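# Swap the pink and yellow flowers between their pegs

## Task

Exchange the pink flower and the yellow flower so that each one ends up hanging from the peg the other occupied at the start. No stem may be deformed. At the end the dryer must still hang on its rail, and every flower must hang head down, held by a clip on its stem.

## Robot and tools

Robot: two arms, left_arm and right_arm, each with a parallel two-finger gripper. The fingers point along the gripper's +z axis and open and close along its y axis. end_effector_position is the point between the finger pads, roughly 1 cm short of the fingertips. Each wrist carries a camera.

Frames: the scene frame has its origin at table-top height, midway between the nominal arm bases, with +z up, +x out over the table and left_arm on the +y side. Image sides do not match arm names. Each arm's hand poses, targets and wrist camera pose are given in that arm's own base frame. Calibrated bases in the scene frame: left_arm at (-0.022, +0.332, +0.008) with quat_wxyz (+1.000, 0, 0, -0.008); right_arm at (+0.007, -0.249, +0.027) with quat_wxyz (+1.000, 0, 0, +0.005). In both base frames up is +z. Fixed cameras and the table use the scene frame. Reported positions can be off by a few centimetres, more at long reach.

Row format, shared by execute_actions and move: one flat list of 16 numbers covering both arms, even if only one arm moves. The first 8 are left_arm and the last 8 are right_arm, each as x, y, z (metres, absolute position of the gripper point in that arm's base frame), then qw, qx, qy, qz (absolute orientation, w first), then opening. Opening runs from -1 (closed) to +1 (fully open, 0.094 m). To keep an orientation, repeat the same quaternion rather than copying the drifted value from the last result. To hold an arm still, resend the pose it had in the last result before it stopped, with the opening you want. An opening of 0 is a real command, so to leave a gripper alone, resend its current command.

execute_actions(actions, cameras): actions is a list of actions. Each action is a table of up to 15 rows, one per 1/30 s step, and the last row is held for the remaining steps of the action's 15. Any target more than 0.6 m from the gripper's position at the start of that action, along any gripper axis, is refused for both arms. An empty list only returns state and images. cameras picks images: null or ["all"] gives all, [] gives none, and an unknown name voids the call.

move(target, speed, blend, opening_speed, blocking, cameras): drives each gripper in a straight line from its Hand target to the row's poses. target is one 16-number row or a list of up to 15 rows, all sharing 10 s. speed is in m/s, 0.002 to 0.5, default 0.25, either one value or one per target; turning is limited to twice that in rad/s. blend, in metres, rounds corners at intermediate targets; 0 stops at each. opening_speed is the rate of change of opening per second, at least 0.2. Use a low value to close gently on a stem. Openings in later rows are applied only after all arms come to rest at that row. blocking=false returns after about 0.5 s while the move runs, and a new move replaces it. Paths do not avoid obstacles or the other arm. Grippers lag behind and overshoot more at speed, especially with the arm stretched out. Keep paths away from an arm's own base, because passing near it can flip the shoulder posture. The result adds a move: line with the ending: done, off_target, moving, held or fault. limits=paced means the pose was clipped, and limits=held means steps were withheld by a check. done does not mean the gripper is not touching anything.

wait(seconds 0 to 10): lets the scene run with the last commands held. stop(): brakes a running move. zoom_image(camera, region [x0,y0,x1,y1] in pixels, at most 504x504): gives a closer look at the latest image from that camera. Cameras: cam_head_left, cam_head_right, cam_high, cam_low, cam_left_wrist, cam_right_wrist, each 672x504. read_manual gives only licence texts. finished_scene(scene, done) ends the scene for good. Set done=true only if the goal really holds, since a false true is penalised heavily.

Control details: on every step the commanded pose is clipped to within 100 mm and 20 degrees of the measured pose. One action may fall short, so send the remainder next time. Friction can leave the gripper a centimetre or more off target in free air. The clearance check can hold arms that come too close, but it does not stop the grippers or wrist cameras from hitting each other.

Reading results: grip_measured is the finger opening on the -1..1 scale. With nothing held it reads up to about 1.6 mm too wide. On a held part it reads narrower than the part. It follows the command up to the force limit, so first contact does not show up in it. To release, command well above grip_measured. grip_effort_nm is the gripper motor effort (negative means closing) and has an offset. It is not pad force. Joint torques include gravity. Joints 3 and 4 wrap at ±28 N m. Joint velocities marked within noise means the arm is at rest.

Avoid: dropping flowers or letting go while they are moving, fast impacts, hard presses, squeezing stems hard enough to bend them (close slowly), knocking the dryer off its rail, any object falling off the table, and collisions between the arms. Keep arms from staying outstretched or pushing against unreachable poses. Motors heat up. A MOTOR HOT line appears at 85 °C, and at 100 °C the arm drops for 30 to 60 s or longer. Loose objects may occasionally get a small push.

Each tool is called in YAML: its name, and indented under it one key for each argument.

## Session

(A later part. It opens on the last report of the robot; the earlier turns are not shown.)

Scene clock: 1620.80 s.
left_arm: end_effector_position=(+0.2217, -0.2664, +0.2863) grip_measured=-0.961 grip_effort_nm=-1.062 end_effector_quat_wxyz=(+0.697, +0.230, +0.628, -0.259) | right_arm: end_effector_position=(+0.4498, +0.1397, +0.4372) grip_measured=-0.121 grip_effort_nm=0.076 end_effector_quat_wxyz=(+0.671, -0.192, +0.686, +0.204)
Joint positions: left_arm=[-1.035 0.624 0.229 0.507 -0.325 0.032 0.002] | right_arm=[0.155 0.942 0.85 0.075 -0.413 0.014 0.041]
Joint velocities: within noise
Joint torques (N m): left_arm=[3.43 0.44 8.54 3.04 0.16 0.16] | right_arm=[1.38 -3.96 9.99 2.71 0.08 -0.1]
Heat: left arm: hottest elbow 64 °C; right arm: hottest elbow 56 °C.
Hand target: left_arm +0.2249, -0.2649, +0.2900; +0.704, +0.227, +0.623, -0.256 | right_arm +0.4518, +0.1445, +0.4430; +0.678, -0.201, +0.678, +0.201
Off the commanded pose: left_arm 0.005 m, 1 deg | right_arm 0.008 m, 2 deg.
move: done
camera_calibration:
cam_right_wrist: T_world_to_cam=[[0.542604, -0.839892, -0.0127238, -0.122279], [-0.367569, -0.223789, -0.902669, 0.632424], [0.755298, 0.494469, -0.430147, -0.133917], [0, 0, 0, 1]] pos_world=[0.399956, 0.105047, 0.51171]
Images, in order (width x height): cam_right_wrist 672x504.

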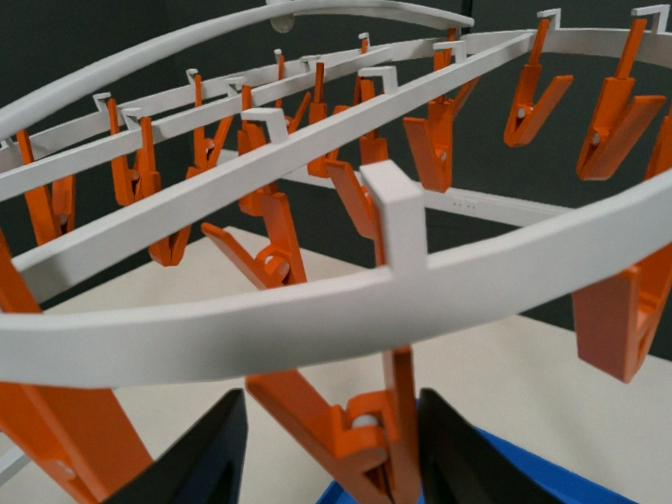

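zoom_image:
  camera: "cam_right_wrist"
  region: [190, 330, 490, 504]

Scaled by 1.680 from the camera's 672x504 image, which has a finer 960x720 frame.

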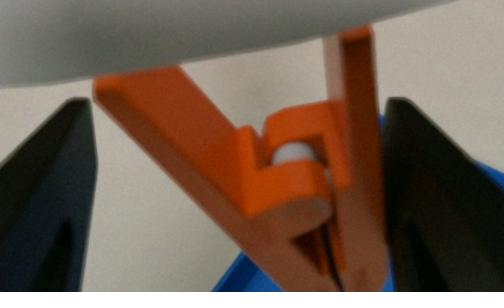

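move:
  target: [0.225,-0.265,0.29,0.7038,0.2266,0.6227,-0.2562,-1.0,0.4615,0.1485,0.437,0.678,-0.2008,0.678,0.2008,-0.04]
  speed: 0.03
  cameras: ["cam_right_wrist"]

zoom_image:
  camera: "cam_right_wrist"
  region: [190, 330, 490, 504]

Scene clock: 1627.53 s.
left_arm: end_effector_position=(+0.2217, -0.2664, +0.2863) grip_measured=-0.961 grip_effort_nm=-1.067 end_effector_quat_wxyz=(+0.697, +0.230, +0.628, -0.259) | right_arm: end_effector_position=(+0.4593, +0.1433, +0.4296) grip_measured=-0.041 grip_effort_nm=0.076 end_effector_quat_wxyz=(+0.670, -0.192, +0.687, +0.204)
Joint positions: left_arm=[-1.035 0.624 0.229 0.507 -0.325 0.032 0.002] | right_arm=[0.162 0.974 0.85 0.104 -0.406 0.014 0.045]
Joint velocities: within noise
Joint torques (N m): left_arm=[3.49 0.38 8.55 3.02 0.16 0.16] | right_arm=[1.38 -4.48 10.19 2.71 0.08 -0.11]
Heat: left arm: hottest elbow 64 °C; right arm: hottest elbow 55 °C.
Hand target: left_arm +0.2249, -0.2649, +0.2900; +0.704, +0.227, +0.623, -0.256 | right_arm +0.4613, +0.1484, +0.4369; +0.678, -0.201, +0.678, +0.201
Off the commanded pose: left_arm 0.005 m, 1 deg | right_arm 0.009 m, 2 deg.
move: done
camera_calibration:
cam_right_wrist: T_world_to_cam=[[0.54225, -0.840106, -0.0136728, -0.123838], [-0.370013, -0.224153, -0.90158, 0.63054], [0.754358, 0.493941, -0.432397, -0.144618], [0, 0, 0, 1]] pos_world=[0.409552, 0.108732, 0.504257]
Images, in order (width x height): cam_right_wrist 672x504.

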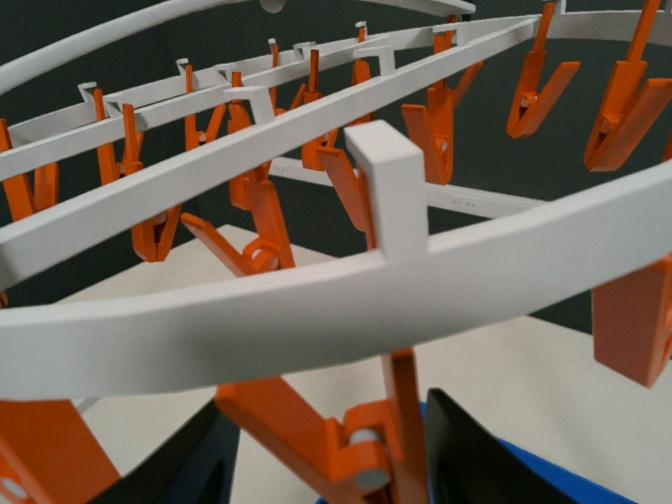

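Scaled by 1.680 from the camera's 672x504 image, which has a finer 960x720 frame.

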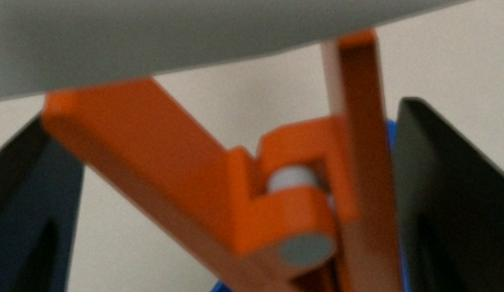

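move:
  target:
    - [0.225,-0.265,0.29,0.7038,0.2266,0.6227,-0.2562,-1.0,0.415,0.118,0.44,0.678,-0.2008,0.678,0.2008,-0.04]
    - [0.225,-0.265,0.29,0.7038,0.2266,0.6227,-0.2562,-1.0,0.400,0.108,0.53,0.678,-0.2008,0.678,0.2008,-0.04]
    - [0.225,-0.265,0.29,0.7038,0.2266,0.6227,-0.2562,-1.0,0.415,0.117,0.475,0.678,-0.2008,0.678,0.2008,-0.04]
  speed: [0.06,0.08,0.06]
  cameras: []

move:
  target: [0.225,-0.265,0.29,0.7038,0.2266,0.6227,-0.2562,-1.0,0.440,0.133,0.457,0.678,-0.2008,0.678,0.2008,-0.04]
  speed: 0.04
  cameras: ["cam_right_wrist"]

Scene clock: 1649.23 s.
left_arm: end_effector_position=(+0.2217, -0.2664, +0.2863) grip_measured=-0.961 grip_effort_nm=-1.062 end_effector_quat_wxyz=(+0.697, +0.230, +0.628, -0.259) | right_arm: end_effector_position=(+0.4137, +0.1128, +0.4787) grip_measured=-0.041 grip_effort_nm=0.066 end_effector_quat_wxyz=(+0.676, -0.193, +0.681, +0.203)
Joint positions: left_arm=[-1.035 0.624 0.229 0.507 -0.325 0.032 0.002] | right_arm=[0.077 0.823 0.889 -0.068 -0.49 0.014 0.045]
Joint velocities: within noise
Joint torques (N m): left_arm=[3.43 0.5 8.54 3.03 0.16 0.16] | right_arm=[1.55 -2.14 8.66 2.69 0.08 -0.1]
Heat: left arm: hottest elbow 64 °C; right arm: hottest elbow 53 °C.
Hand target: left_arm +0.2249, -0.2649, +0.2900; +0.704, +0.227, +0.623, -0.256 | right_arm +0.4149, +0.1170, +0.4748; +0.678, -0.201, +0.678, +0.201
Off the commanded pose: left_arm 0.005 m, 1 deg | right_arm 0.006 m, 1 deg.
move: done
No camera images: "cameras" was empty.

Scene clock: 1650.60 s.
left_arm: end_effector_position=(+0.2217, -0.2664, +0.2863) grip_measured=-0.961 grip_effort_nm=-1.067 end_effector_quat_wxyz=(+0.697, +0.230, +0.628, -0.259) | right_arm: end_effector_position=(+0.4382, +0.1282, +0.4622) grip_measured=-0.041 grip_effort_nm=0.071 end_effector_quat_wxyz=(+0.677, -0.193, +0.680, +0.203)
Joint positions: left_arm=[-1.035 0.624 0.229 0.507 -0.325 0.032 0.002] | right_arm=[0.123 0.899 0.881 0.018 -0.445 0.014 0.045]
Joint velocities: within noise
Joint torques (N m): left_arm=[3.37 0.44 8.54 3.03 0.17 0.15] | right_arm=[1.44 -3.31 8.7 2.63 0.09 -0.1]
Heat: left arm: hottest elbow 64 °C; right arm: hottest elbow 53 °C.
Hand target: left_arm +0.2249, -0.2649, +0.2900; +0.704, +0.227, +0.623, -0.256 | right_arm +0.4399, +0.1330, +0.4569; +0.678, -0.201, +0.678, +0.201
Off the commanded pose: left_arm 0.005 m, 1 deg | right_arm 0.007 m, 1 deg.
move: done
camera_calibration:
cam_right_wrist: T_world_to_cam=[[0.542442, -0.840074, -0.00560034, -0.128463], [-0.351945, -0.22119, -0.909511, 0.644148], [0.762818, 0.495328, -0.415643, -0.11879], [0, 0, 0, 1]] pos_world=[0.387003, 0.0934006, 0.535766]
Images, in order (width x height): cam_right_wrist 672x504.

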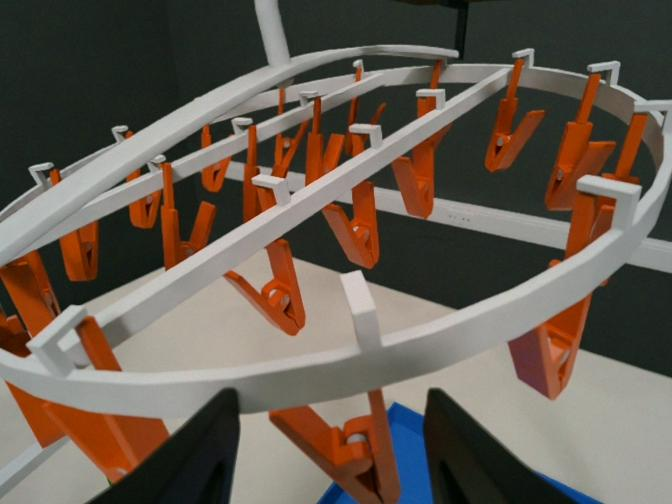

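move:
  target:
    - [0.225,-0.265,0.29,0.7038,0.2266,0.6227,-0.2562,-1.0,0.432,0.128,0.449,0.678,-0.2008,0.678,0.2008,-0.04]
    - [0.225,-0.265,0.29,0.7038,0.2266,0.6227,-0.2562,-1.0,0.4495,0.1385,0.447,0.678,-0.2008,0.678,0.2008,-0.04]
  speed: 0.04
  blend: 0.004
  cameras: ["cam_right_wrist"]

zoom_image:
  camera: "cam_right_wrist"
  region: [190, 330, 490, 504]

Scene clock: 1667.23 s.
left_arm: end_effector_position=(+0.2217, -0.2664, +0.2863) grip_measured=-0.961 grip_effort_nm=-1.067 end_effector_quat_wxyz=(+0.697, +0.230, +0.628, -0.259) | right_arm: end_effector_position=(+0.4481, +0.1339, +0.4390) grip_measured=-0.041 grip_effort_nm=0.061 end_effector_quat_wxyz=(+0.670, -0.192, +0.688, +0.204)
Joint positions: left_arm=[-1.035 0.624 0.229 0.507 -0.325 0.032 0.002] | right_arm=[0.137 0.934 0.852 0.06 -0.431 0.014 0.045]
Joint velocities: within noise
Joint torques (N m): left_arm=[3.43 0.32 8.54 3.04 0.16 0.16] | right_arm=[1.38 -3.96 10.03 2.7 0.08 -0.1]
Heat: left arm: hottest elbow 64 °C; right arm: hottest elbow 54 °C.
Hand target: left_arm +0.2249, -0.2649, +0.2900; +0.704, +0.227, +0.623, -0.256 | right_arm +0.4493, +0.1384, +0.4468; +0.678, -0.201, +0.678, +0.201
Off the commanded pose: left_arm 0.005 m, 1 deg | right_arm 0.009 m, 2 deg.
move: done
camera_calibration:
cam_right_wrist: T_world_to_cam=[[0.542543, -0.839898, -0.0147876, -0.125274], [-0.37136, -0.224021, -0.901058, 0.633176], [0.753484, 0.494355, -0.433445, -0.12666], [0, 0, 0, 1]] pos_world=[0.398539, 0.0992423, 0.513775]
Images, in order (width x height): cam_right_wrist 672x504.

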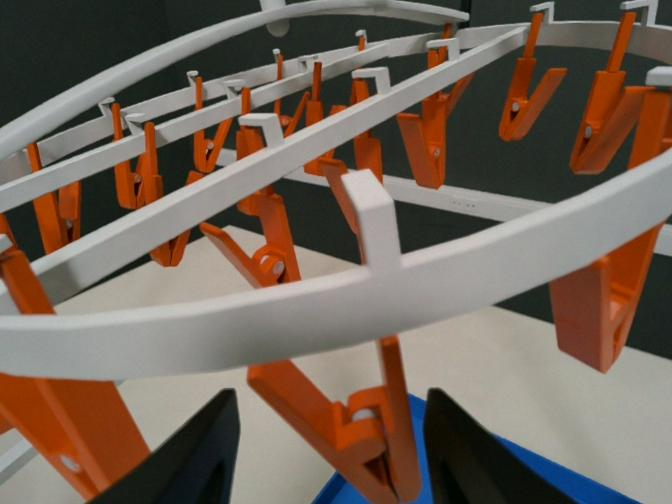

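Scaled by 1.680 from the camera's 672x504 image, which has a finer 960x720 frame.

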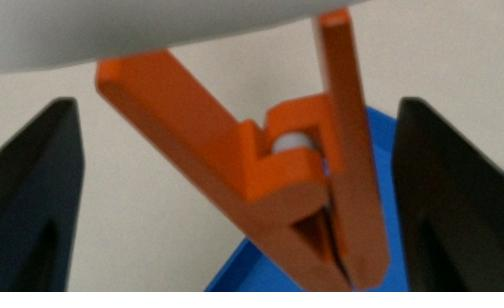

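move:
  target: [0.225,-0.265,0.29,0.7038,0.2266,0.6227,-0.2562,-1.0,0.4495,0.1385,0.447,0.678,-0.2008,0.678,0.2008,-0.60]
  speed: 0.04
  opening_speed: 0.22
  cameras: ["cam_right_wrist"]

zoom_image:
  camera: "cam_right_wrist"
  region: [234, 330, 434, 504]

Scene clock: 1674.87 s.
left_arm: end_effector_position=(+0.2217, -0.2664, +0.2863) grip_measured=-0.961 grip_effort_nm=-1.067 end_effector_quat_wxyz=(+0.697, +0.230, +0.628, -0.259) | right_arm: end_effector_position=(+0.4482, +0.1338, +0.4392) grip_measured=-0.573 grip_effort_nm=-0.969 end_effector_quat_wxyz=(+0.670, -0.192, +0.688, +0.204)
Joint positions: left_arm=[-1.035 0.624 0.229 0.507 -0.325 0.032 0.002] | right_arm=[0.137 0.934 0.852 0.06 -0.43 0.014 0.02]
Joint velocities: within noise
Joint torques (N m): left_arm=[3.43 0.38 8.55 3.03 0.16 0.16] | right_arm=[1.32 -4.19 10.14 2.7 0.05 -0.1]
Heat: left arm: hottest elbow 64 °C; right arm: hottest elbow 55 °C.
Hand target: left_arm +0.2249, -0.2649, +0.2900; +0.704, +0.227, +0.623, -0.256 | right_arm +0.4493, +0.1384, +0.4468; +0.678, -0.201, +0.678, +0.201
Off the commanded pose: left_arm 0.005 m, 1 deg | right_arm 0.009 m, 2 deg.
move: done
camera_calibration:
cam_right_wrist: T_world_to_cam=[[0.542234, -0.840103, -0.0144579, -0.125317], [-0.370763, -0.223792, -0.901361, 0.63317], [0.754001, 0.494109, -0.432827, -0.127057], [0, 0, 0, 1]] pos_world=[0.398508, 0.0991993, 0.51391]
Images, in order (width x height): cam_right_wrist 672x504.

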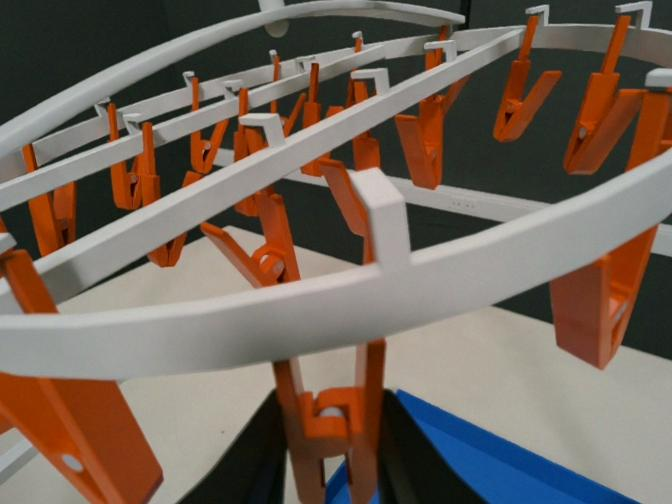

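Scaled by 2.520 from the camera's 672x504 image, which has a finer 960x720 frame.

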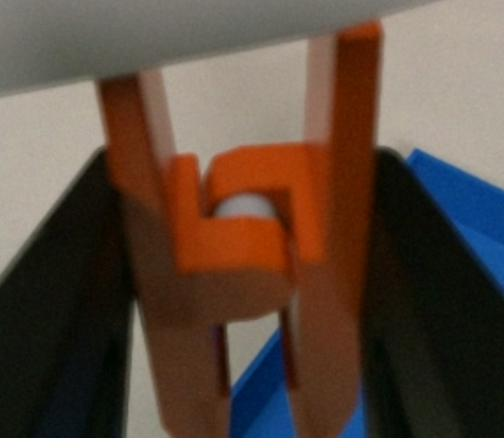

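move:
  target:
    - [0.27,-0.285,0.18,0.7038,0.2266,0.6227,-0.2562,-1.0,0.4495,0.1385,0.447,0.678,-0.2008,0.678,0.2008,-0.60]
    - [0.39,-0.345,0.175,0.7038,0.2266,0.6227,-0.2562,-1.0,0.4495,0.1385,0.447,0.678,-0.2008,0.678,0.2008,-0.60]
  speed: 0.1
  blend: 0.03
  cameras: ["cam_head_left","cam_head_right","cam_high"]

Scene clock: 1702.03 s.
left_arm: end_effector_position=(+0.3770, -0.3403, +0.1705) grip_measured=-0.961 grip_effort_nm=-1.062 end_effector_quat_wxyz=(+0.700, +0.234, +0.625, -0.254) | right_arm: end_effector_position=(+0.4482, +0.1338, +0.4392) grip_measured=-0.578 grip_effort_nm=-1.028 end_effector_quat_wxyz=(+0.670, -0.192, +0.688, +0.204)
Joint positions: left_arm=[-0.747 1.67 0.464 1.316 -0.04 0.014 0.002] | right_arm=[0.137 0.934 0.852 0.06 -0.43 0.014 0.02]
Joint velocities: left_arm=[0.005 0.015 -0.017 -0.012 0.154 -0.037 -0.001] | right_arm=[within noise]
Joint torques (N m): left_arm=[3.43 -7.71 6.45 1.68 0.14 -0.06] | right_arm=[1.32 -3.96 10.13 2.69 0.06 -0.11]
Heat: left arm: hottest elbow 63 °C; right arm: hottest elbow 57 °C.
Hand target: left_arm +0.3896, -0.3445, +0.1751; +0.704, +0.227, +0.623, -0.256 | right_arm +0.4493, +0.1384, +0.4468; +0.678, -0.201, +0.678, +0.201
Off the commanded pose: left_arm 0.015 m, 1 deg | right_arm 0.009 m, 2 deg.
move: off_target (left_arm)
Images, in order (width x height): cam_head_left 672x504, cam_head_right 672x504, cam_high 672x504.

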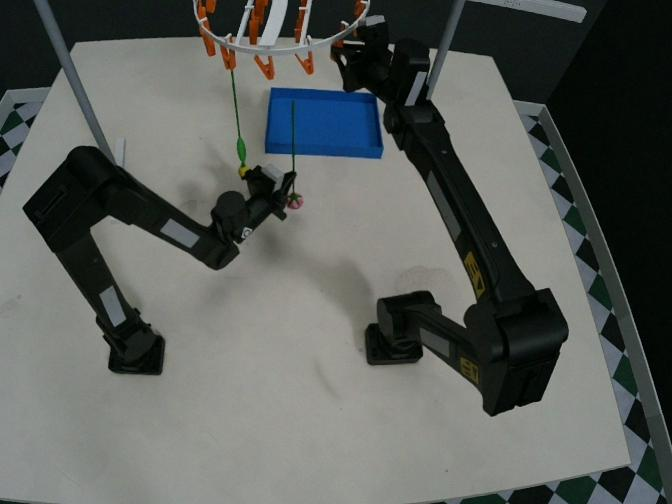

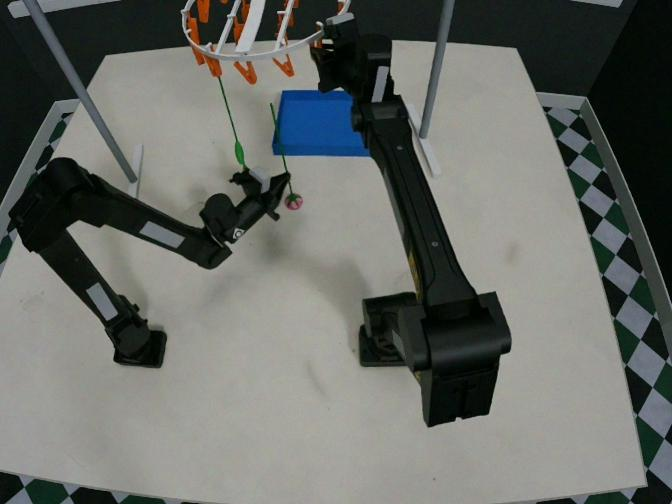

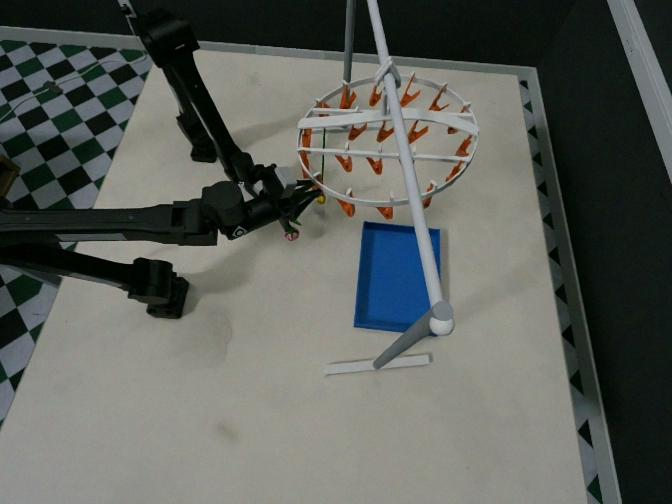

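move:
  target:
    - [0.40,-0.352,0.148,0.7038,0.2266,0.6227,-0.2562,-1.0,0.4495,0.1385,0.447,0.678,-0.2008,0.678,0.2008,-0.60]
    - [0.507,-0.421,0.150,0.7038,0.2266,0.6227,-0.2562,-1.0,0.4495,0.1385,0.447,0.678,-0.2008,0.678,0.2008,-0.60]
  speed: [0.08,0.05]
  blend: 0.01
  cameras: ["cam_head_left","cam_right_wrist"]

zoom_image:
  camera: "cam_head_left"
  region: [220, 0, 400, 140]

Scene clock: 1718.50 s.
left_arm: end_effector_position=(+0.4918, -0.4174, +0.1449) grip_measured=-0.961 grip_effort_nm=-1.067 end_effector_quat_wxyz=(+0.699, +0.234, +0.626, -0.254) | right_arm: end_effector_position=(+0.4482, +0.1338, +0.4392) grip_measured=-0.578 grip_effort_nm=-1.033 end_effector_quat_wxyz=(+0.670, -0.192, +0.688, +0.204)
Joint positions: left_arm=[-0.702 1.947 0.856 1.197 0.005 0.009 0.002] | right_arm=[0.137 0.934 0.852 0.06 -0.43 0.014 0.02]
Joint velocities: within noise
Joint torques (N m): left_arm=[3.43 -11.81 7.66 1.78 0.14 -0.07] | right_arm=[1.32 -3.9 10.11 2.63 0.06 -0.1]
Heat: left arm: hottest elbow 62 °C; right arm: hottest elbow 57 °C.
Hand target: left_arm +0.5064, -0.4203, +0.1501; +0.704, +0.227, +0.623, -0.256 | right_arm +0.4493, +0.1384, +0.4468; +0.678, -0.201, +0.678, +0.201
Off the commanded pose: left_arm 0.016 m, 1 deg | right_arm 0.009 m, 2 deg.
move: off_target (left_arm)
camera_calibration:
cam_right_wrist: T_world_to_cam=[[0.542234, -0.840103, -0.0144579, -0.125317], [-0.370763, -0.223792, -0.901361, 0.63317], [0.754001, 0.494109, -0.432827, -0.127057], [0, 0, 0, 1]] pos_world=[0.398508, 0.0991993, 0.51391]
Images, in order (width x height): cam_head_left 672x504, cam_right_wrist 672x504.

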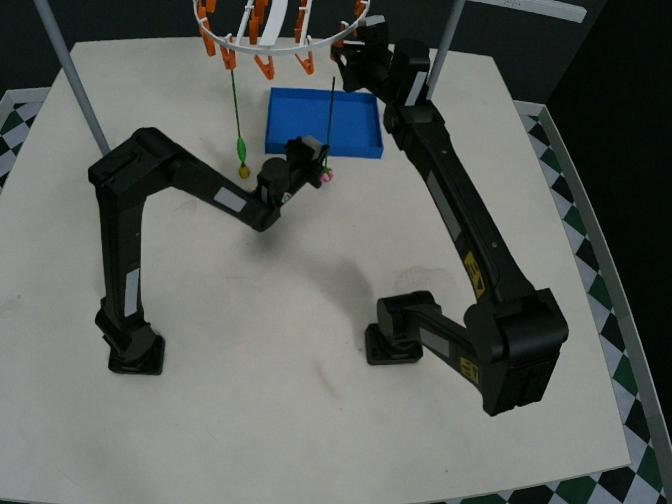

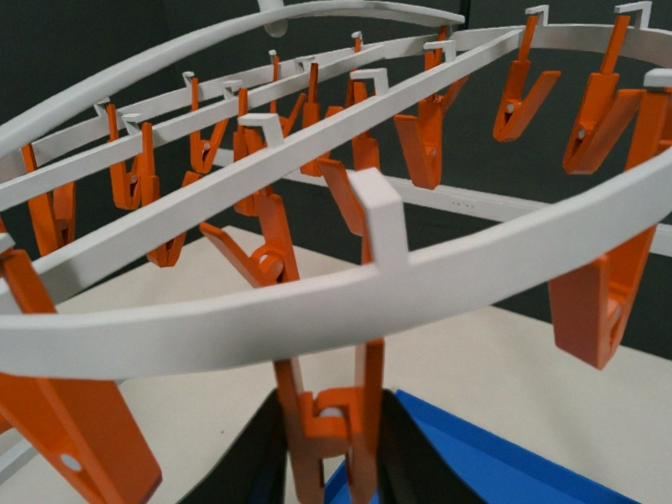

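Scaled by 2.800 from the camera's 672x504 image, which has a finer 960x720 frame.

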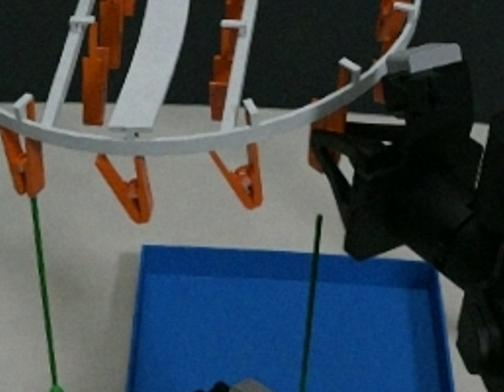

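execute_actions:
  actions: []
  cameras: ["cam_head_right","cam_high","cam_low"]

zoom_image:
  camera: "cam_high"
  region: [260, 150, 380, 250]

zoom_image:
  camera: "cam_head_right"
  region: [220, 20, 380, 140]

Scene clock: 1723.40 s.
left_arm: end_effector_position=(+0.4920, -0.4175, +0.1449) grip_measured=-0.961 grip_effort_nm=-1.062 end_effector_quat_wxyz=(+0.699, +0.234, +0.626, -0.254) | right_arm: end_effector_position=(+0.4482, +0.1338, +0.4392) grip_measured=-0.578 grip_effort_nm=-1.028 end_effector_quat_wxyz=(+0.670, -0.192, +0.688, +0.204)
Joint positions: left_arm=[-0.702 1.947 0.856 1.197 0.005 0.008 0.002] | right_arm=[0.137 0.934 0.852 0.06 -0.43 0.014 0.02]
Joint velocities: within noise
Joint torques (N m): left_arm=[3.37 -12.04 7.62 1.73 0.14 -0.06] | right_arm=[1.26 -4.13 10.13 2.66 0.05 -0.1]
Heat: left arm: hottest elbow 61 °C; right arm: hottest elbow 57 °C.
Hand target: left_arm +0.5064, -0.4203, +0.1501; +0.704, +0.227, +0.623, -0.256 | right_arm +0.4493, +0.1384, +0.4468; +0.678, -0.201, +0.678, +0.201
Tool commands: left_gripper/opening=-1.0 right_gripper/opening=-0.6
Off the commanded pose: left_arm 0.016 m, 1 deg | right_arm 0.009 m, 2 deg.
Images, in order (width x height): cam_head_right 672x504, cam_high 672x504, cam_low 672x504.

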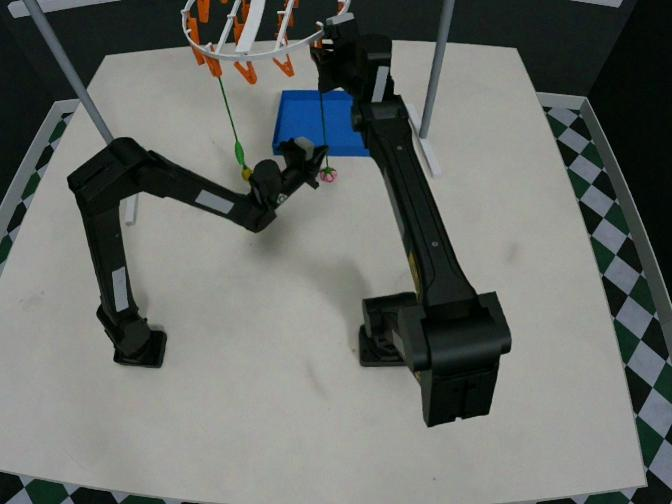

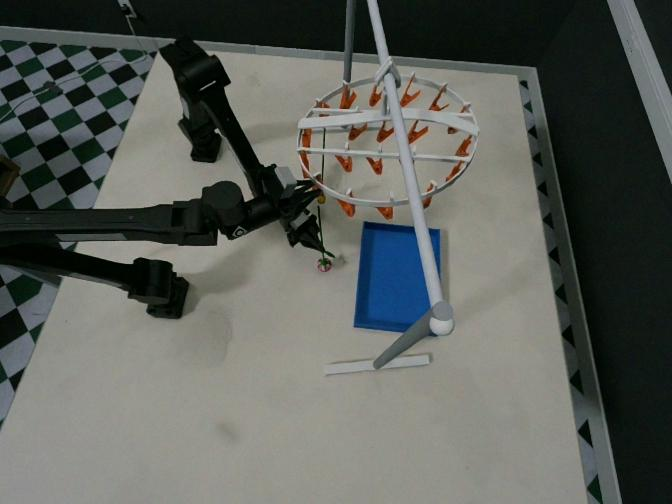

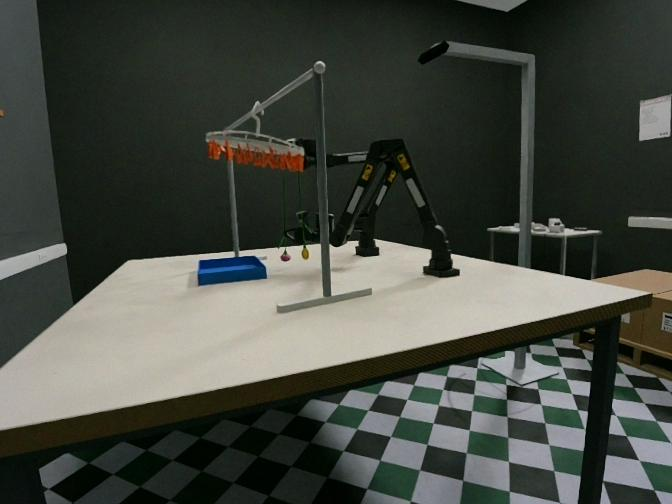

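Scaled by 4.200 from the camera's 672x504 image, which has a finer 960x720 frame.

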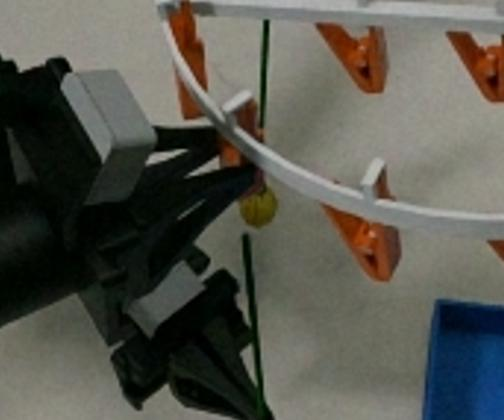

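Scaled by 3.150 from the camera's 672x504 image, which has a finer 960x720 frame.

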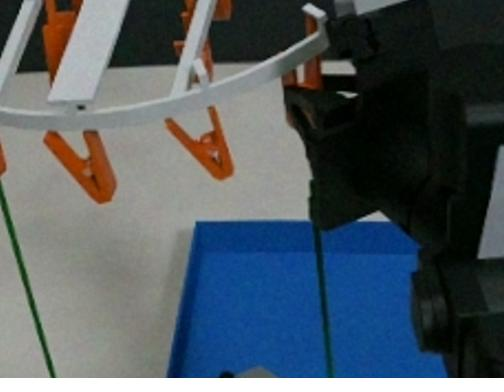

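move:
  target:
    - [0.524,-0.411,0.150,0.7038,0.2266,0.6227,-0.2562,-1.0,0.4495,0.1385,0.447,0.678,-0.2008,0.678,0.2008,-0.60]
  speed: 0.04
  cameras: ["cam_right_wrist"]

Scene clock: 1734.53 s.
left_arm: end_effector_position=(+0.5096, -0.4068, +0.1447) grip_measured=-0.961 grip_effort_nm=-1.067 end_effector_quat_wxyz=(+0.699, +0.233, +0.627, -0.253) | right_arm: end_effector_position=(+0.4482, +0.1338, +0.4392) grip_measured=-0.578 grip_effort_nm=-1.033 end_effector_quat_wxyz=(+0.670, -0.192, +0.688, +0.204)
Joint positions: left_arm=[-0.662 1.957 0.877 1.186 0.042 0.005 0.002] | right_arm=[0.137 0.934 0.852 0.06 -0.43 0.014 0.02]
Joint velocities: within noise
Joint torques (N m): left_arm=[3.25 -12.34 7.83 1.72 0.15 -0.04] | right_arm=[1.38 -4.01 10.13 2.71 0.07 -0.1]
Heat: left arm: hottest elbow 61 °C; right arm: hottest elbow 58 °C.
Hand target: left_arm +0.5234, -0.4105, +0.1502; +0.704, +0.227, +0.623, -0.256 | right_arm +0.4493, +0.1384, +0.4468; +0.678, -0.201, +0.678, +0.201
Off the commanded pose: left_arm 0.016 m, 1 deg | right_arm 0.009 m, 2 deg.
move: off_target (left_arm)
camera_calibration:
cam_right_wrist: T_world_to_cam=[[0.542234, -0.840103, -0.0144579, -0.125317], [-0.370763, -0.223792, -0.901361, 0.63317], [0.754001, 0.494109, -0.432827, -0.127057], [0, 0, 0, 1]] pos_world=[0.398508, 0.0991993, 0.51391]
Images, in order (width x height): cam_right_wrist 672x504.

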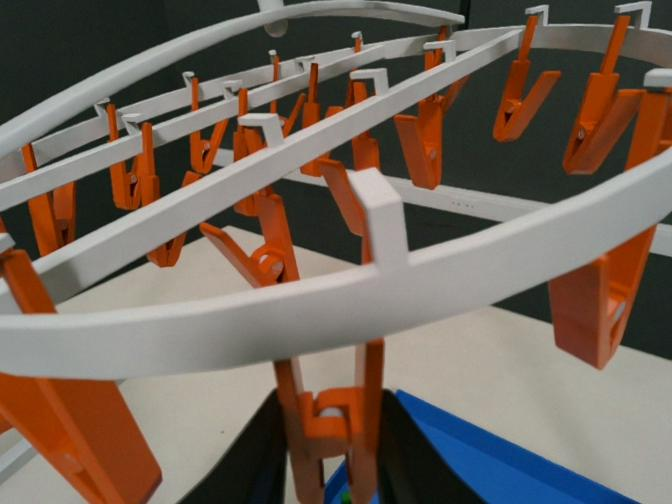

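zoom_image:
  camera: "cam_right_wrist"
  region: [284, 404, 404, 504]

Scaled by 4.200 from the camera's 672x504 image, which has a finer 960x720 frame.

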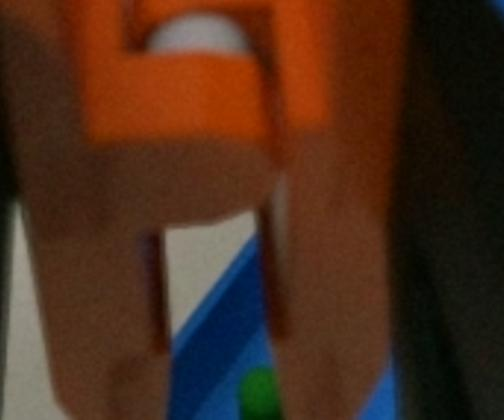

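move:
  target:
    - [0.524,-0.411,0.225,0.7038,0.2266,0.6227,-0.2562,-1.0,0.4495,0.1385,0.447,0.678,-0.2008,0.678,0.2008,-0.60]
  speed: 0.04
  cameras: ["cam_right_wrist"]

zoom_image:
  camera: "cam_right_wrist"
  region: [284, 324, 404, 504]

Scene clock: 1750.70 s.
left_arm: end_effector_position=(+0.5101, -0.4073, +0.1911) grip_measured=-0.961 grip_effort_nm=-1.067 end_effector_quat_wxyz=(+0.685, +0.238, +0.642, -0.249) | right_arm: end_effector_position=(+0.4482, +0.1338, +0.4392) grip_measured=-0.578 grip_effort_nm=-1.038 end_effector_quat_wxyz=(+0.670, -0.192, +0.688, +0.204)
Joint positions: left_arm=[-0.662 1.813 0.884 0.993 0.042 0.004 0.002] | right_arm=[0.137 0.934 0.852 0.06 -0.43 0.014 0.02]
Joint velocities: within noise
Joint torques (N m): left_arm=[3.25 -14.39 9.16 1.74 0.14 -0.05] | right_arm=[1.32 -4.07 10.15 2.69 0.06 -0.11]
Heat: left arm: hottest elbow 61 °C; right arm: hottest elbow 58 °C.
Hand target: left_arm +0.5224, -0.4099, +0.2252; +0.704, +0.227, +0.622, -0.256 | right_arm +0.4493, +0.1384, +0.4468; +0.678, -0.201, +0.678, +0.201
Off the commanded pose: left_arm 0.037 m, 3 deg | right_arm 0.009 m, 2 deg.
move: off_target (left_arm)
camera_calibration:
cam_right_wrist: T_world_to_cam=[[0.542234, -0.840103, -0.0144579, -0.125317], [-0.370763, -0.223792, -0.901361, 0.63317], [0.754001, 0.494109, -0.432827, -0.127057], [0, 0, 0, 1]] pos_world=[0.398508, 0.0991993, 0.51391]
Images, in order (width x height): cam_right_wrist 672x504.

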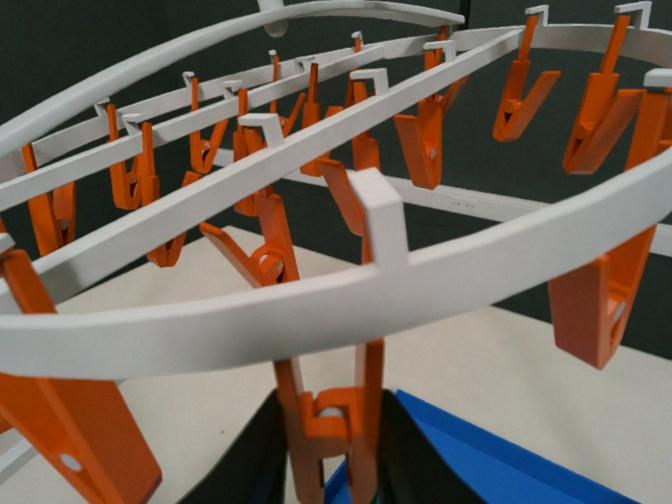

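Scaled by 2.800 from the camera's 672x504 image, which has a finer 960x720 frame.

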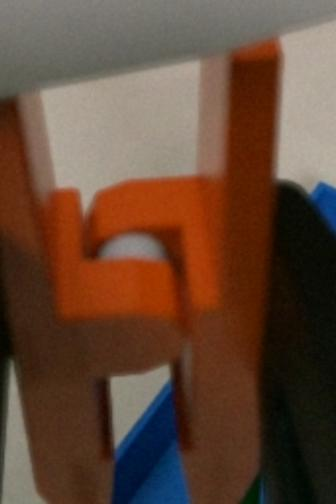

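move:
  target:
    - [0.520,-0.413,0.150,0.7038,0.2266,0.6227,-0.2562,-1.0,0.4495,0.1385,0.447,0.678,-0.2008,0.678,0.2008,-0.60]
    - [0.455,-0.405,0.150,0.7038,0.2266,0.6227,-0.2562,-1.0,0.4495,0.1385,0.447,0.678,-0.2008,0.678,0.2008,-0.60]
    - [0.502,-0.416,0.150,0.7038,0.2266,0.6227,-0.2562,-1.0,0.4495,0.1385,0.447,0.678,-0.2008,0.678,0.2008,-0.60]
  speed: 0.05
  cameras: ["cam_right_wrist"]

Scene clock: 1770.27 s.
left_arm: end_effector_position=(+0.4875, -0.4118, +0.1444) grip_measured=-0.961 grip_effort_nm=-1.062 end_effector_quat_wxyz=(+0.698, +0.232, +0.627, -0.255) | right_arm: end_effector_position=(+0.4482, +0.1338, +0.4392) grip_measured=-0.578 grip_effort_nm=-1.043 end_effector_quat_wxyz=(+0.670, -0.192, +0.688, +0.204)
Joint positions: left_arm=[-0.699 1.938 0.835 1.208 0.006 0.004 0.002] | right_arm=[0.137 0.934 0.852 0.06 -0.43 0.014 0.02]
Joint velocities: within noise
Joint torques (N m): left_arm=[3.31 -11.93 7.56 1.73 0.14 0] | right_arm=[1.49 -4.07 10.14 2.67 0.06 -0.11]
Heat: left arm: hottest elbow 60 °C; right arm: hottest elbow 58 °C.
Hand target: left_arm +0.5015, -0.4153, +0.1502; +0.704, +0.227, +0.623, -0.256 | right_arm +0.4493, +0.1384, +0.4468; +0.678, -0.201, +0.678, +0.201
Off the commanded pose: left_arm 0.016 m, 1 deg | right_arm 0.009 m, 2 deg.
move: off_target (left_arm)
camera_calibration:
cam_right_wrist: T_world_to_cam=[[0.542234, -0.840103, -0.0144579, -0.125317], [-0.370763, -0.223792, -0.901361, 0.63317], [0.754001, 0.494109, -0.432827, -0.127057], [0, 0, 0, 1]] pos_world=[0.398508, 0.0991993, 0.51391]
Images, in order (width x height): cam_right_wrist 672x504.

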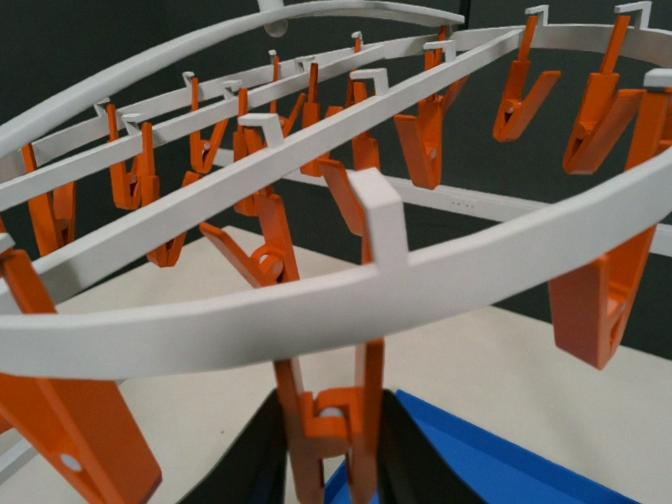

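move:
  target:
    - [0.502,-0.416,0.212,0.7038,0.2266,0.6227,-0.2562,-1.0,0.4495,0.1385,0.447,0.678,-0.2008,0.678,0.2008,-0.60]
  speed: 0.03
  cameras: ["cam_right_wrist"]

zoom_image:
  camera: "cam_right_wrist"
  region: [284, 404, 404, 504]

Scene clock: 1774.33 s.
left_arm: end_effector_position=(+0.4872, -0.4116, +0.1786) grip_measured=-0.961 grip_effort_nm=-1.067 end_effector_quat_wxyz=(+0.684, +0.238, +0.642, -0.250) | right_arm: end_effector_position=(+0.4482, +0.1338, +0.4392) grip_measured=-0.578 grip_effort_nm=-1.038 end_effector_quat_wxyz=(+0.670, -0.192, +0.688, +0.204)
Joint positions: left_arm=[-0.699 1.817 0.835 1.044 0.007 0.004 0.002] | right_arm=[0.137 0.934 0.852 0.06 -0.43 0.014 0.02]
Joint velocities: within noise
Joint torques (N m): left_arm=[3.31 -14.1 8.85 1.7 0.14 0] | right_arm=[1.32 -3.96 10.15 2.66 0.06 -0.11]
Heat: left arm: hottest elbow 61 °C; right arm: hottest elbow 58 °C.
Hand target: left_arm +0.5005, -0.4146, +0.2124; +0.704, +0.227, +0.622, -0.256 | right_arm +0.4493, +0.1384, +0.4468; +0.678, -0.201, +0.678, +0.201
Off the commanded pose: left_arm 0.037 m, 3 deg | right_arm 0.009 m, 2 deg.
move: off_target (left_arm)
camera_calibration:
cam_right_wrist: T_world_to_cam=[[0.542234, -0.840103, -0.0144579, -0.125317], [-0.370763, -0.223792, -0.901361, 0.63317], [0.754001, 0.494109, -0.432827, -0.127057], [0, 0, 0, 1]] pos_world=[0.398508, 0.0991993, 0.51391]
Images, in order (width x height): cam_right_wrist 672x504.

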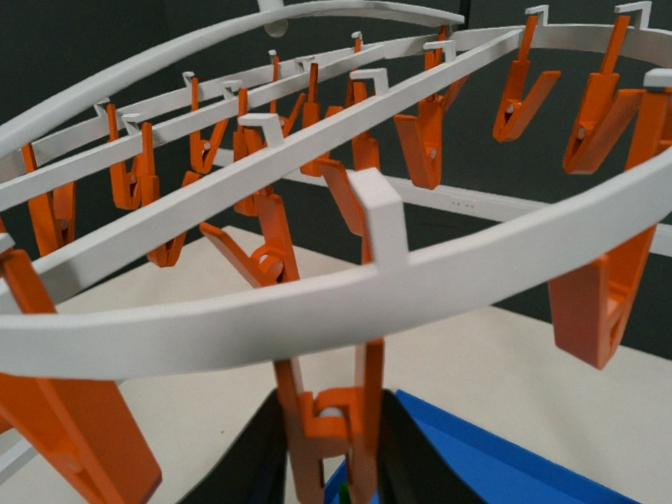

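Scaled by 4.200 from the camera's 672x504 image, which has a finer 960x720 frame.

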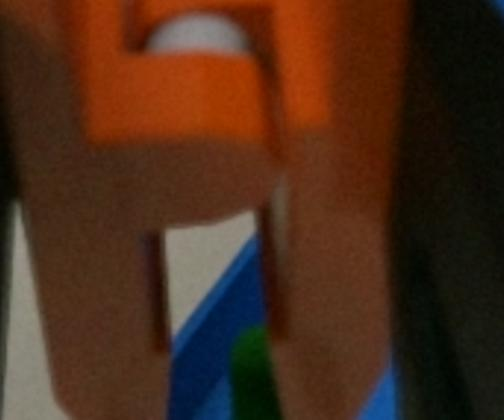

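move:
  target:
    - [0.500,-0.416,0.150,0.7038,0.2266,0.6227,-0.2562,-1.0,0.4495,0.1385,0.447,0.678,-0.2008,0.678,0.2008,-0.60]
    - [0.455,-0.405,0.150,0.7038,0.2266,0.6227,-0.2562,-1.0,0.4495,0.1385,0.447,0.678,-0.2008,0.678,0.2008,-0.60]
    - [0.498,-0.416,0.150,0.7038,0.2266,0.6227,-0.2562,-1.0,0.4495,0.1385,0.447,0.678,-0.2008,0.678,0.2008,-0.60]
  speed: 0.05
  cameras: []

move:
  target:
    - [0.498,-0.416,0.207,0.7038,0.2266,0.6227,-0.2562,-1.0,0.4495,0.1385,0.447,0.678,-0.2008,0.678,0.2008,-0.60]
  speed: 0.03
  cameras: ["cam_right_wrist"]

zoom_image:
  camera: "cam_right_wrist"
  region: [284, 404, 404, 504]

Scene clock: 1791.03 s.
left_arm: end_effector_position=(+0.4838, -0.4120, +0.1448) grip_measured=-0.961 grip_effort_nm=-1.062 end_effector_quat_wxyz=(+0.698, +0.232, +0.627, -0.256) | right_arm: end_effector_position=(+0.4482, +0.1338, +0.4392) grip_measured=-0.578 grip_effort_nm=-1.038 end_effector_quat_wxyz=(+0.670, -0.192, +0.688, +0.204)
Joint positions: left_arm=[-0.704 1.934 0.827 1.213 0.001 0.004 0.002] | right_arm=[0.137 0.934 0.852 0.06 -0.43 0.014 0.02]
Joint velocities: within noise
Joint torques (N m): left_arm=[3.31 -11.87 7.46 1.73 0.13 0.01] | right_arm=[1.44 -3.78 10.14 2.67 0.05 -0.11]
Heat: left arm: hottest elbow 62 °C; right arm: hottest elbow 58 °C.
Hand target: left_arm +0.4974, -0.4155, +0.1502; +0.704, +0.227, +0.623, -0.256 | right_arm +0.4493, +0.1384, +0.4468; +0.678, -0.201, +0.678, +0.201
Off the commanded pose: left_arm 0.016 m, 1 deg | right_arm 0.009 m, 2 deg.
move: off_target (left_arm)
No camera images: "cameras" was empty.

Scene clock: 1793.43 s.
left_arm: end_effector_position=(+0.4838, -0.4119, +0.1750) grip_measured=-0.961 grip_effort_nm=-1.067 end_effector_quat_wxyz=(+0.685, +0.238, +0.641, -0.251) | right_arm: end_effector_position=(+0.4482, +0.1338, +0.4392) grip_measured=-0.578 grip_effort_nm=-1.038 end_effector_quat_wxyz=(+0.670, -0.192, +0.688, +0.204)
Joint positions: left_arm=[-0.704 1.824 0.827 1.062 0.001 0.004 0.002] | right_arm=[0.137 0.934 0.852 0.06 -0.43 0.014 0.02]
Joint velocities: within noise
Joint torques (N m): left_arm=[3.37 -14.1 8.57 1.81 0.14 0.01] | right_arm=[1.44 -3.96 10.1 2.69 0.06 -0.1]
Heat: left arm: hottest elbow 62 °C; right arm: hottest elbow 58 °C.
Hand target: left_arm +0.4966, -0.4149, +0.2073; +0.704, +0.227, +0.623, -0.256 | right_arm +0.4493, +0.1384, +0.4468; +0.678, -0.201, +0.678, +0.201
Off the commanded pose: left_arm 0.035 m, 3 deg | right_arm 0.009 m, 2 deg.
move: off_target (left_arm)
camera_calibration:
cam_right_wrist: T_world_to_cam=[[0.542234, -0.840103, -0.0144579, -0.125317], [-0.370763, -0.223792, -0.901361, 0.63317], [0.754001, 0.494109, -0.432827, -0.127057], [0, 0, 0, 1]] pos_world=[0.398508, 0.0991993, 0.51391]
Images, in order (width x height): cam_right_wrist 672x504.

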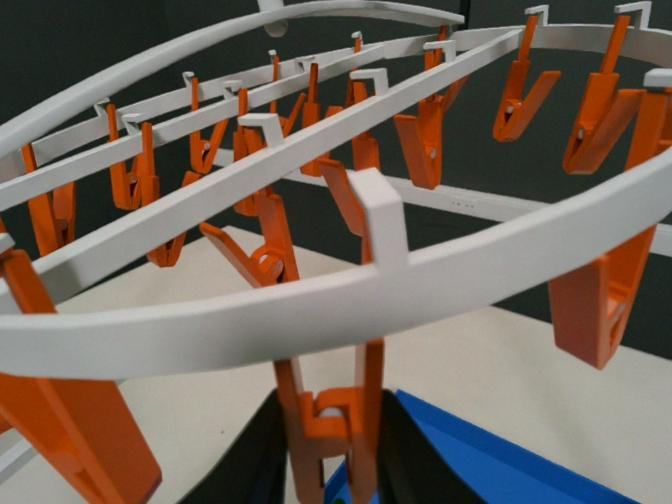

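Scaled by 4.200 from the camera's 672x504 image, which has a finer 960x720 frame.

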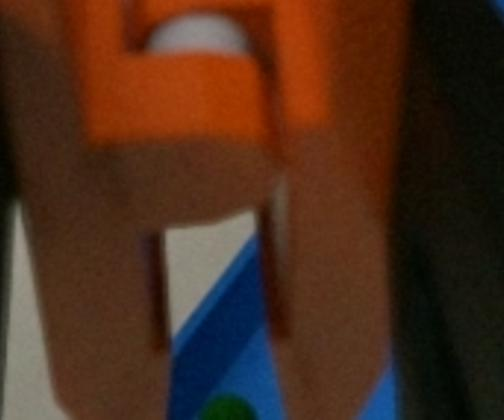

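move:
  target:
    - [0.498,-0.416,0.215,0.7038,0.2266,0.6227,-0.2562,-1.0,0.4495,0.1385,0.447,0.678,-0.2008,0.678,0.2008,-0.60]
  speed: 0.02
  cameras: ["cam_right_wrist"]

zoom_image:
  camera: "cam_right_wrist"
  region: [284, 404, 404, 504]

Scene clock: 1800.30 s.
left_arm: end_effector_position=(+0.4834, -0.4116, +0.1808) grip_measured=-0.961 grip_effort_nm=-1.062 end_effector_quat_wxyz=(+0.684, +0.238, +0.643, -0.250) | right_arm: end_effector_position=(+0.4482, +0.1338, +0.4392) grip_measured=-0.578 grip_effort_nm=-1.028 end_effector_quat_wxyz=(+0.670, -0.192, +0.688, +0.204)
Joint positions: left_arm=[-0.704 1.806 0.827 1.039 0.001 0.004 0.002] | right_arm=[0.137 0.934 0.852 0.06 -0.43 0.014 0.02]
Joint velocities: within noise
Joint torques (N m): left_arm=[3.31 -14.1 8.88 1.74 0.14 0.01] | right_arm=[1.38 -3.9 10.14 2.71 0.05 -0.11]
Heat: left arm: hottest elbow 62 °C; right arm: hottest elbow 58 °C.
Hand target: left_arm +0.4964, -0.4147, +0.2152; +0.704, +0.227, +0.623, -0.256 | right_arm +0.4493, +0.1384, +0.4468; +0.678, -0.201, +0.678, +0.201
Off the commanded pose: left_arm 0.037 m, 4 deg | right_arm 0.009 m, 2 deg.
move: off_target (left_arm)
camera_calibration:
cam_right_wrist: T_world_to_cam=[[0.542234, -0.840103, -0.0144579, -0.125317], [-0.370763, -0.223792, -0.901361, 0.63317], [0.754001, 0.494109, -0.432827, -0.127057], [0, 0, 0, 1]] pos_world=[0.398508, 0.0991993, 0.51391]
Images, in order (width x height): cam_right_wrist 672x504.

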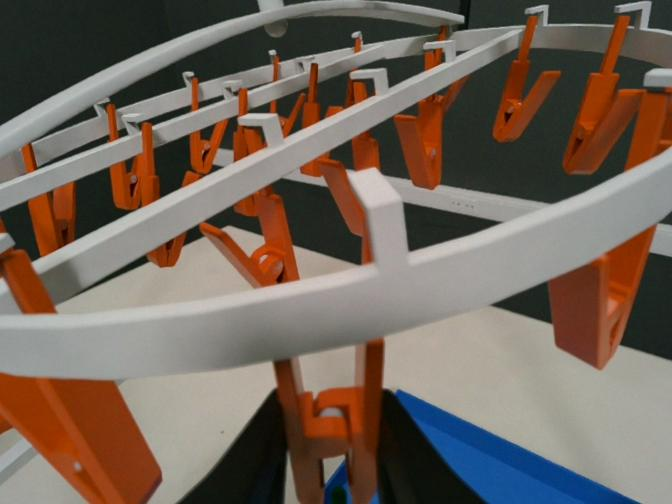

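Scaled by 4.200 from the camera's 672x504 image, which has a finer 960x720 frame.

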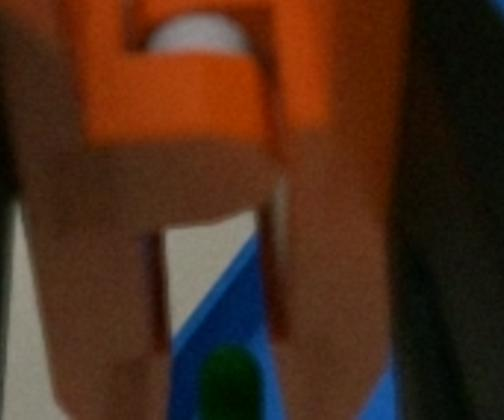

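move:
  target:
    - [0.498,-0.416,0.2195,0.7038,0.2266,0.6227,-0.2562,-1.0,0.4495,0.1385,0.447,0.678,-0.2008,0.678,0.2008,-0.60]
  speed: 0.02
  cameras: ["cam_right_wrist"]

zoom_image:
  camera: "cam_right_wrist"
  region: [284, 404, 404, 504]

Scene clock: 1809.33 s.
left_arm: end_effector_position=(+0.4831, -0.4114, +0.1841) grip_measured=-0.961 grip_effort_nm=-1.062 end_effector_quat_wxyz=(+0.683, +0.238, +0.643, -0.250) | right_arm: end_effector_position=(+0.4482, +0.1338, +0.4392) grip_measured=-0.578 grip_effort_nm=-1.028 end_effector_quat_wxyz=(+0.670, -0.192, +0.688, +0.204)
Joint positions: left_arm=[-0.704 1.795 0.827 1.027 0.001 0.004 0.002] | right_arm=[0.137 0.934 0.852 0.06 -0.43 0.014 0.02]
Joint velocities: within noise
Joint torques (N m): left_arm=[3.31 -14.04 9.06 1.84 0.14 0.01] | right_arm=[1.44 -4.07 10.13 2.71 0.06 -0.11]
Heat: left arm: hottest elbow 62 °C; right arm: hottest elbow 58 °C.
Hand target: left_arm +0.4963, -0.4146, +0.2199; +0.704, +0.227, +0.622, -0.256 | right_arm +0.4493, +0.1384, +0.4468; +0.678, -0.201, +0.678, +0.201
Off the commanded pose: left_arm 0.039 m, 4 deg | right_arm 0.009 m, 2 deg.
move: off_target (left_arm)
camera_calibration:
cam_right_wrist: T_world_to_cam=[[0.542234, -0.840103, -0.0144579, -0.125317], [-0.370763, -0.223792, -0.901361, 0.63317], [0.754001, 0.494109, -0.432827, -0.127057], [0, 0, 0, 1]] pos_world=[0.398508, 0.0991993, 0.51391]
Images, in order (width x height): cam_right_wrist 672x504.

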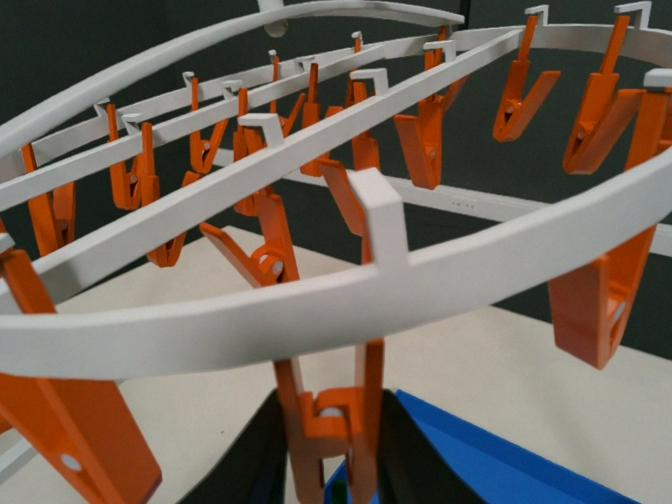

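Scaled by 4.200 from the camera's 672x504 image, which has a finer 960x720 frame.

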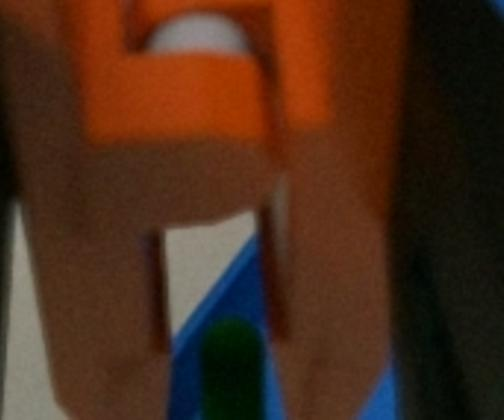

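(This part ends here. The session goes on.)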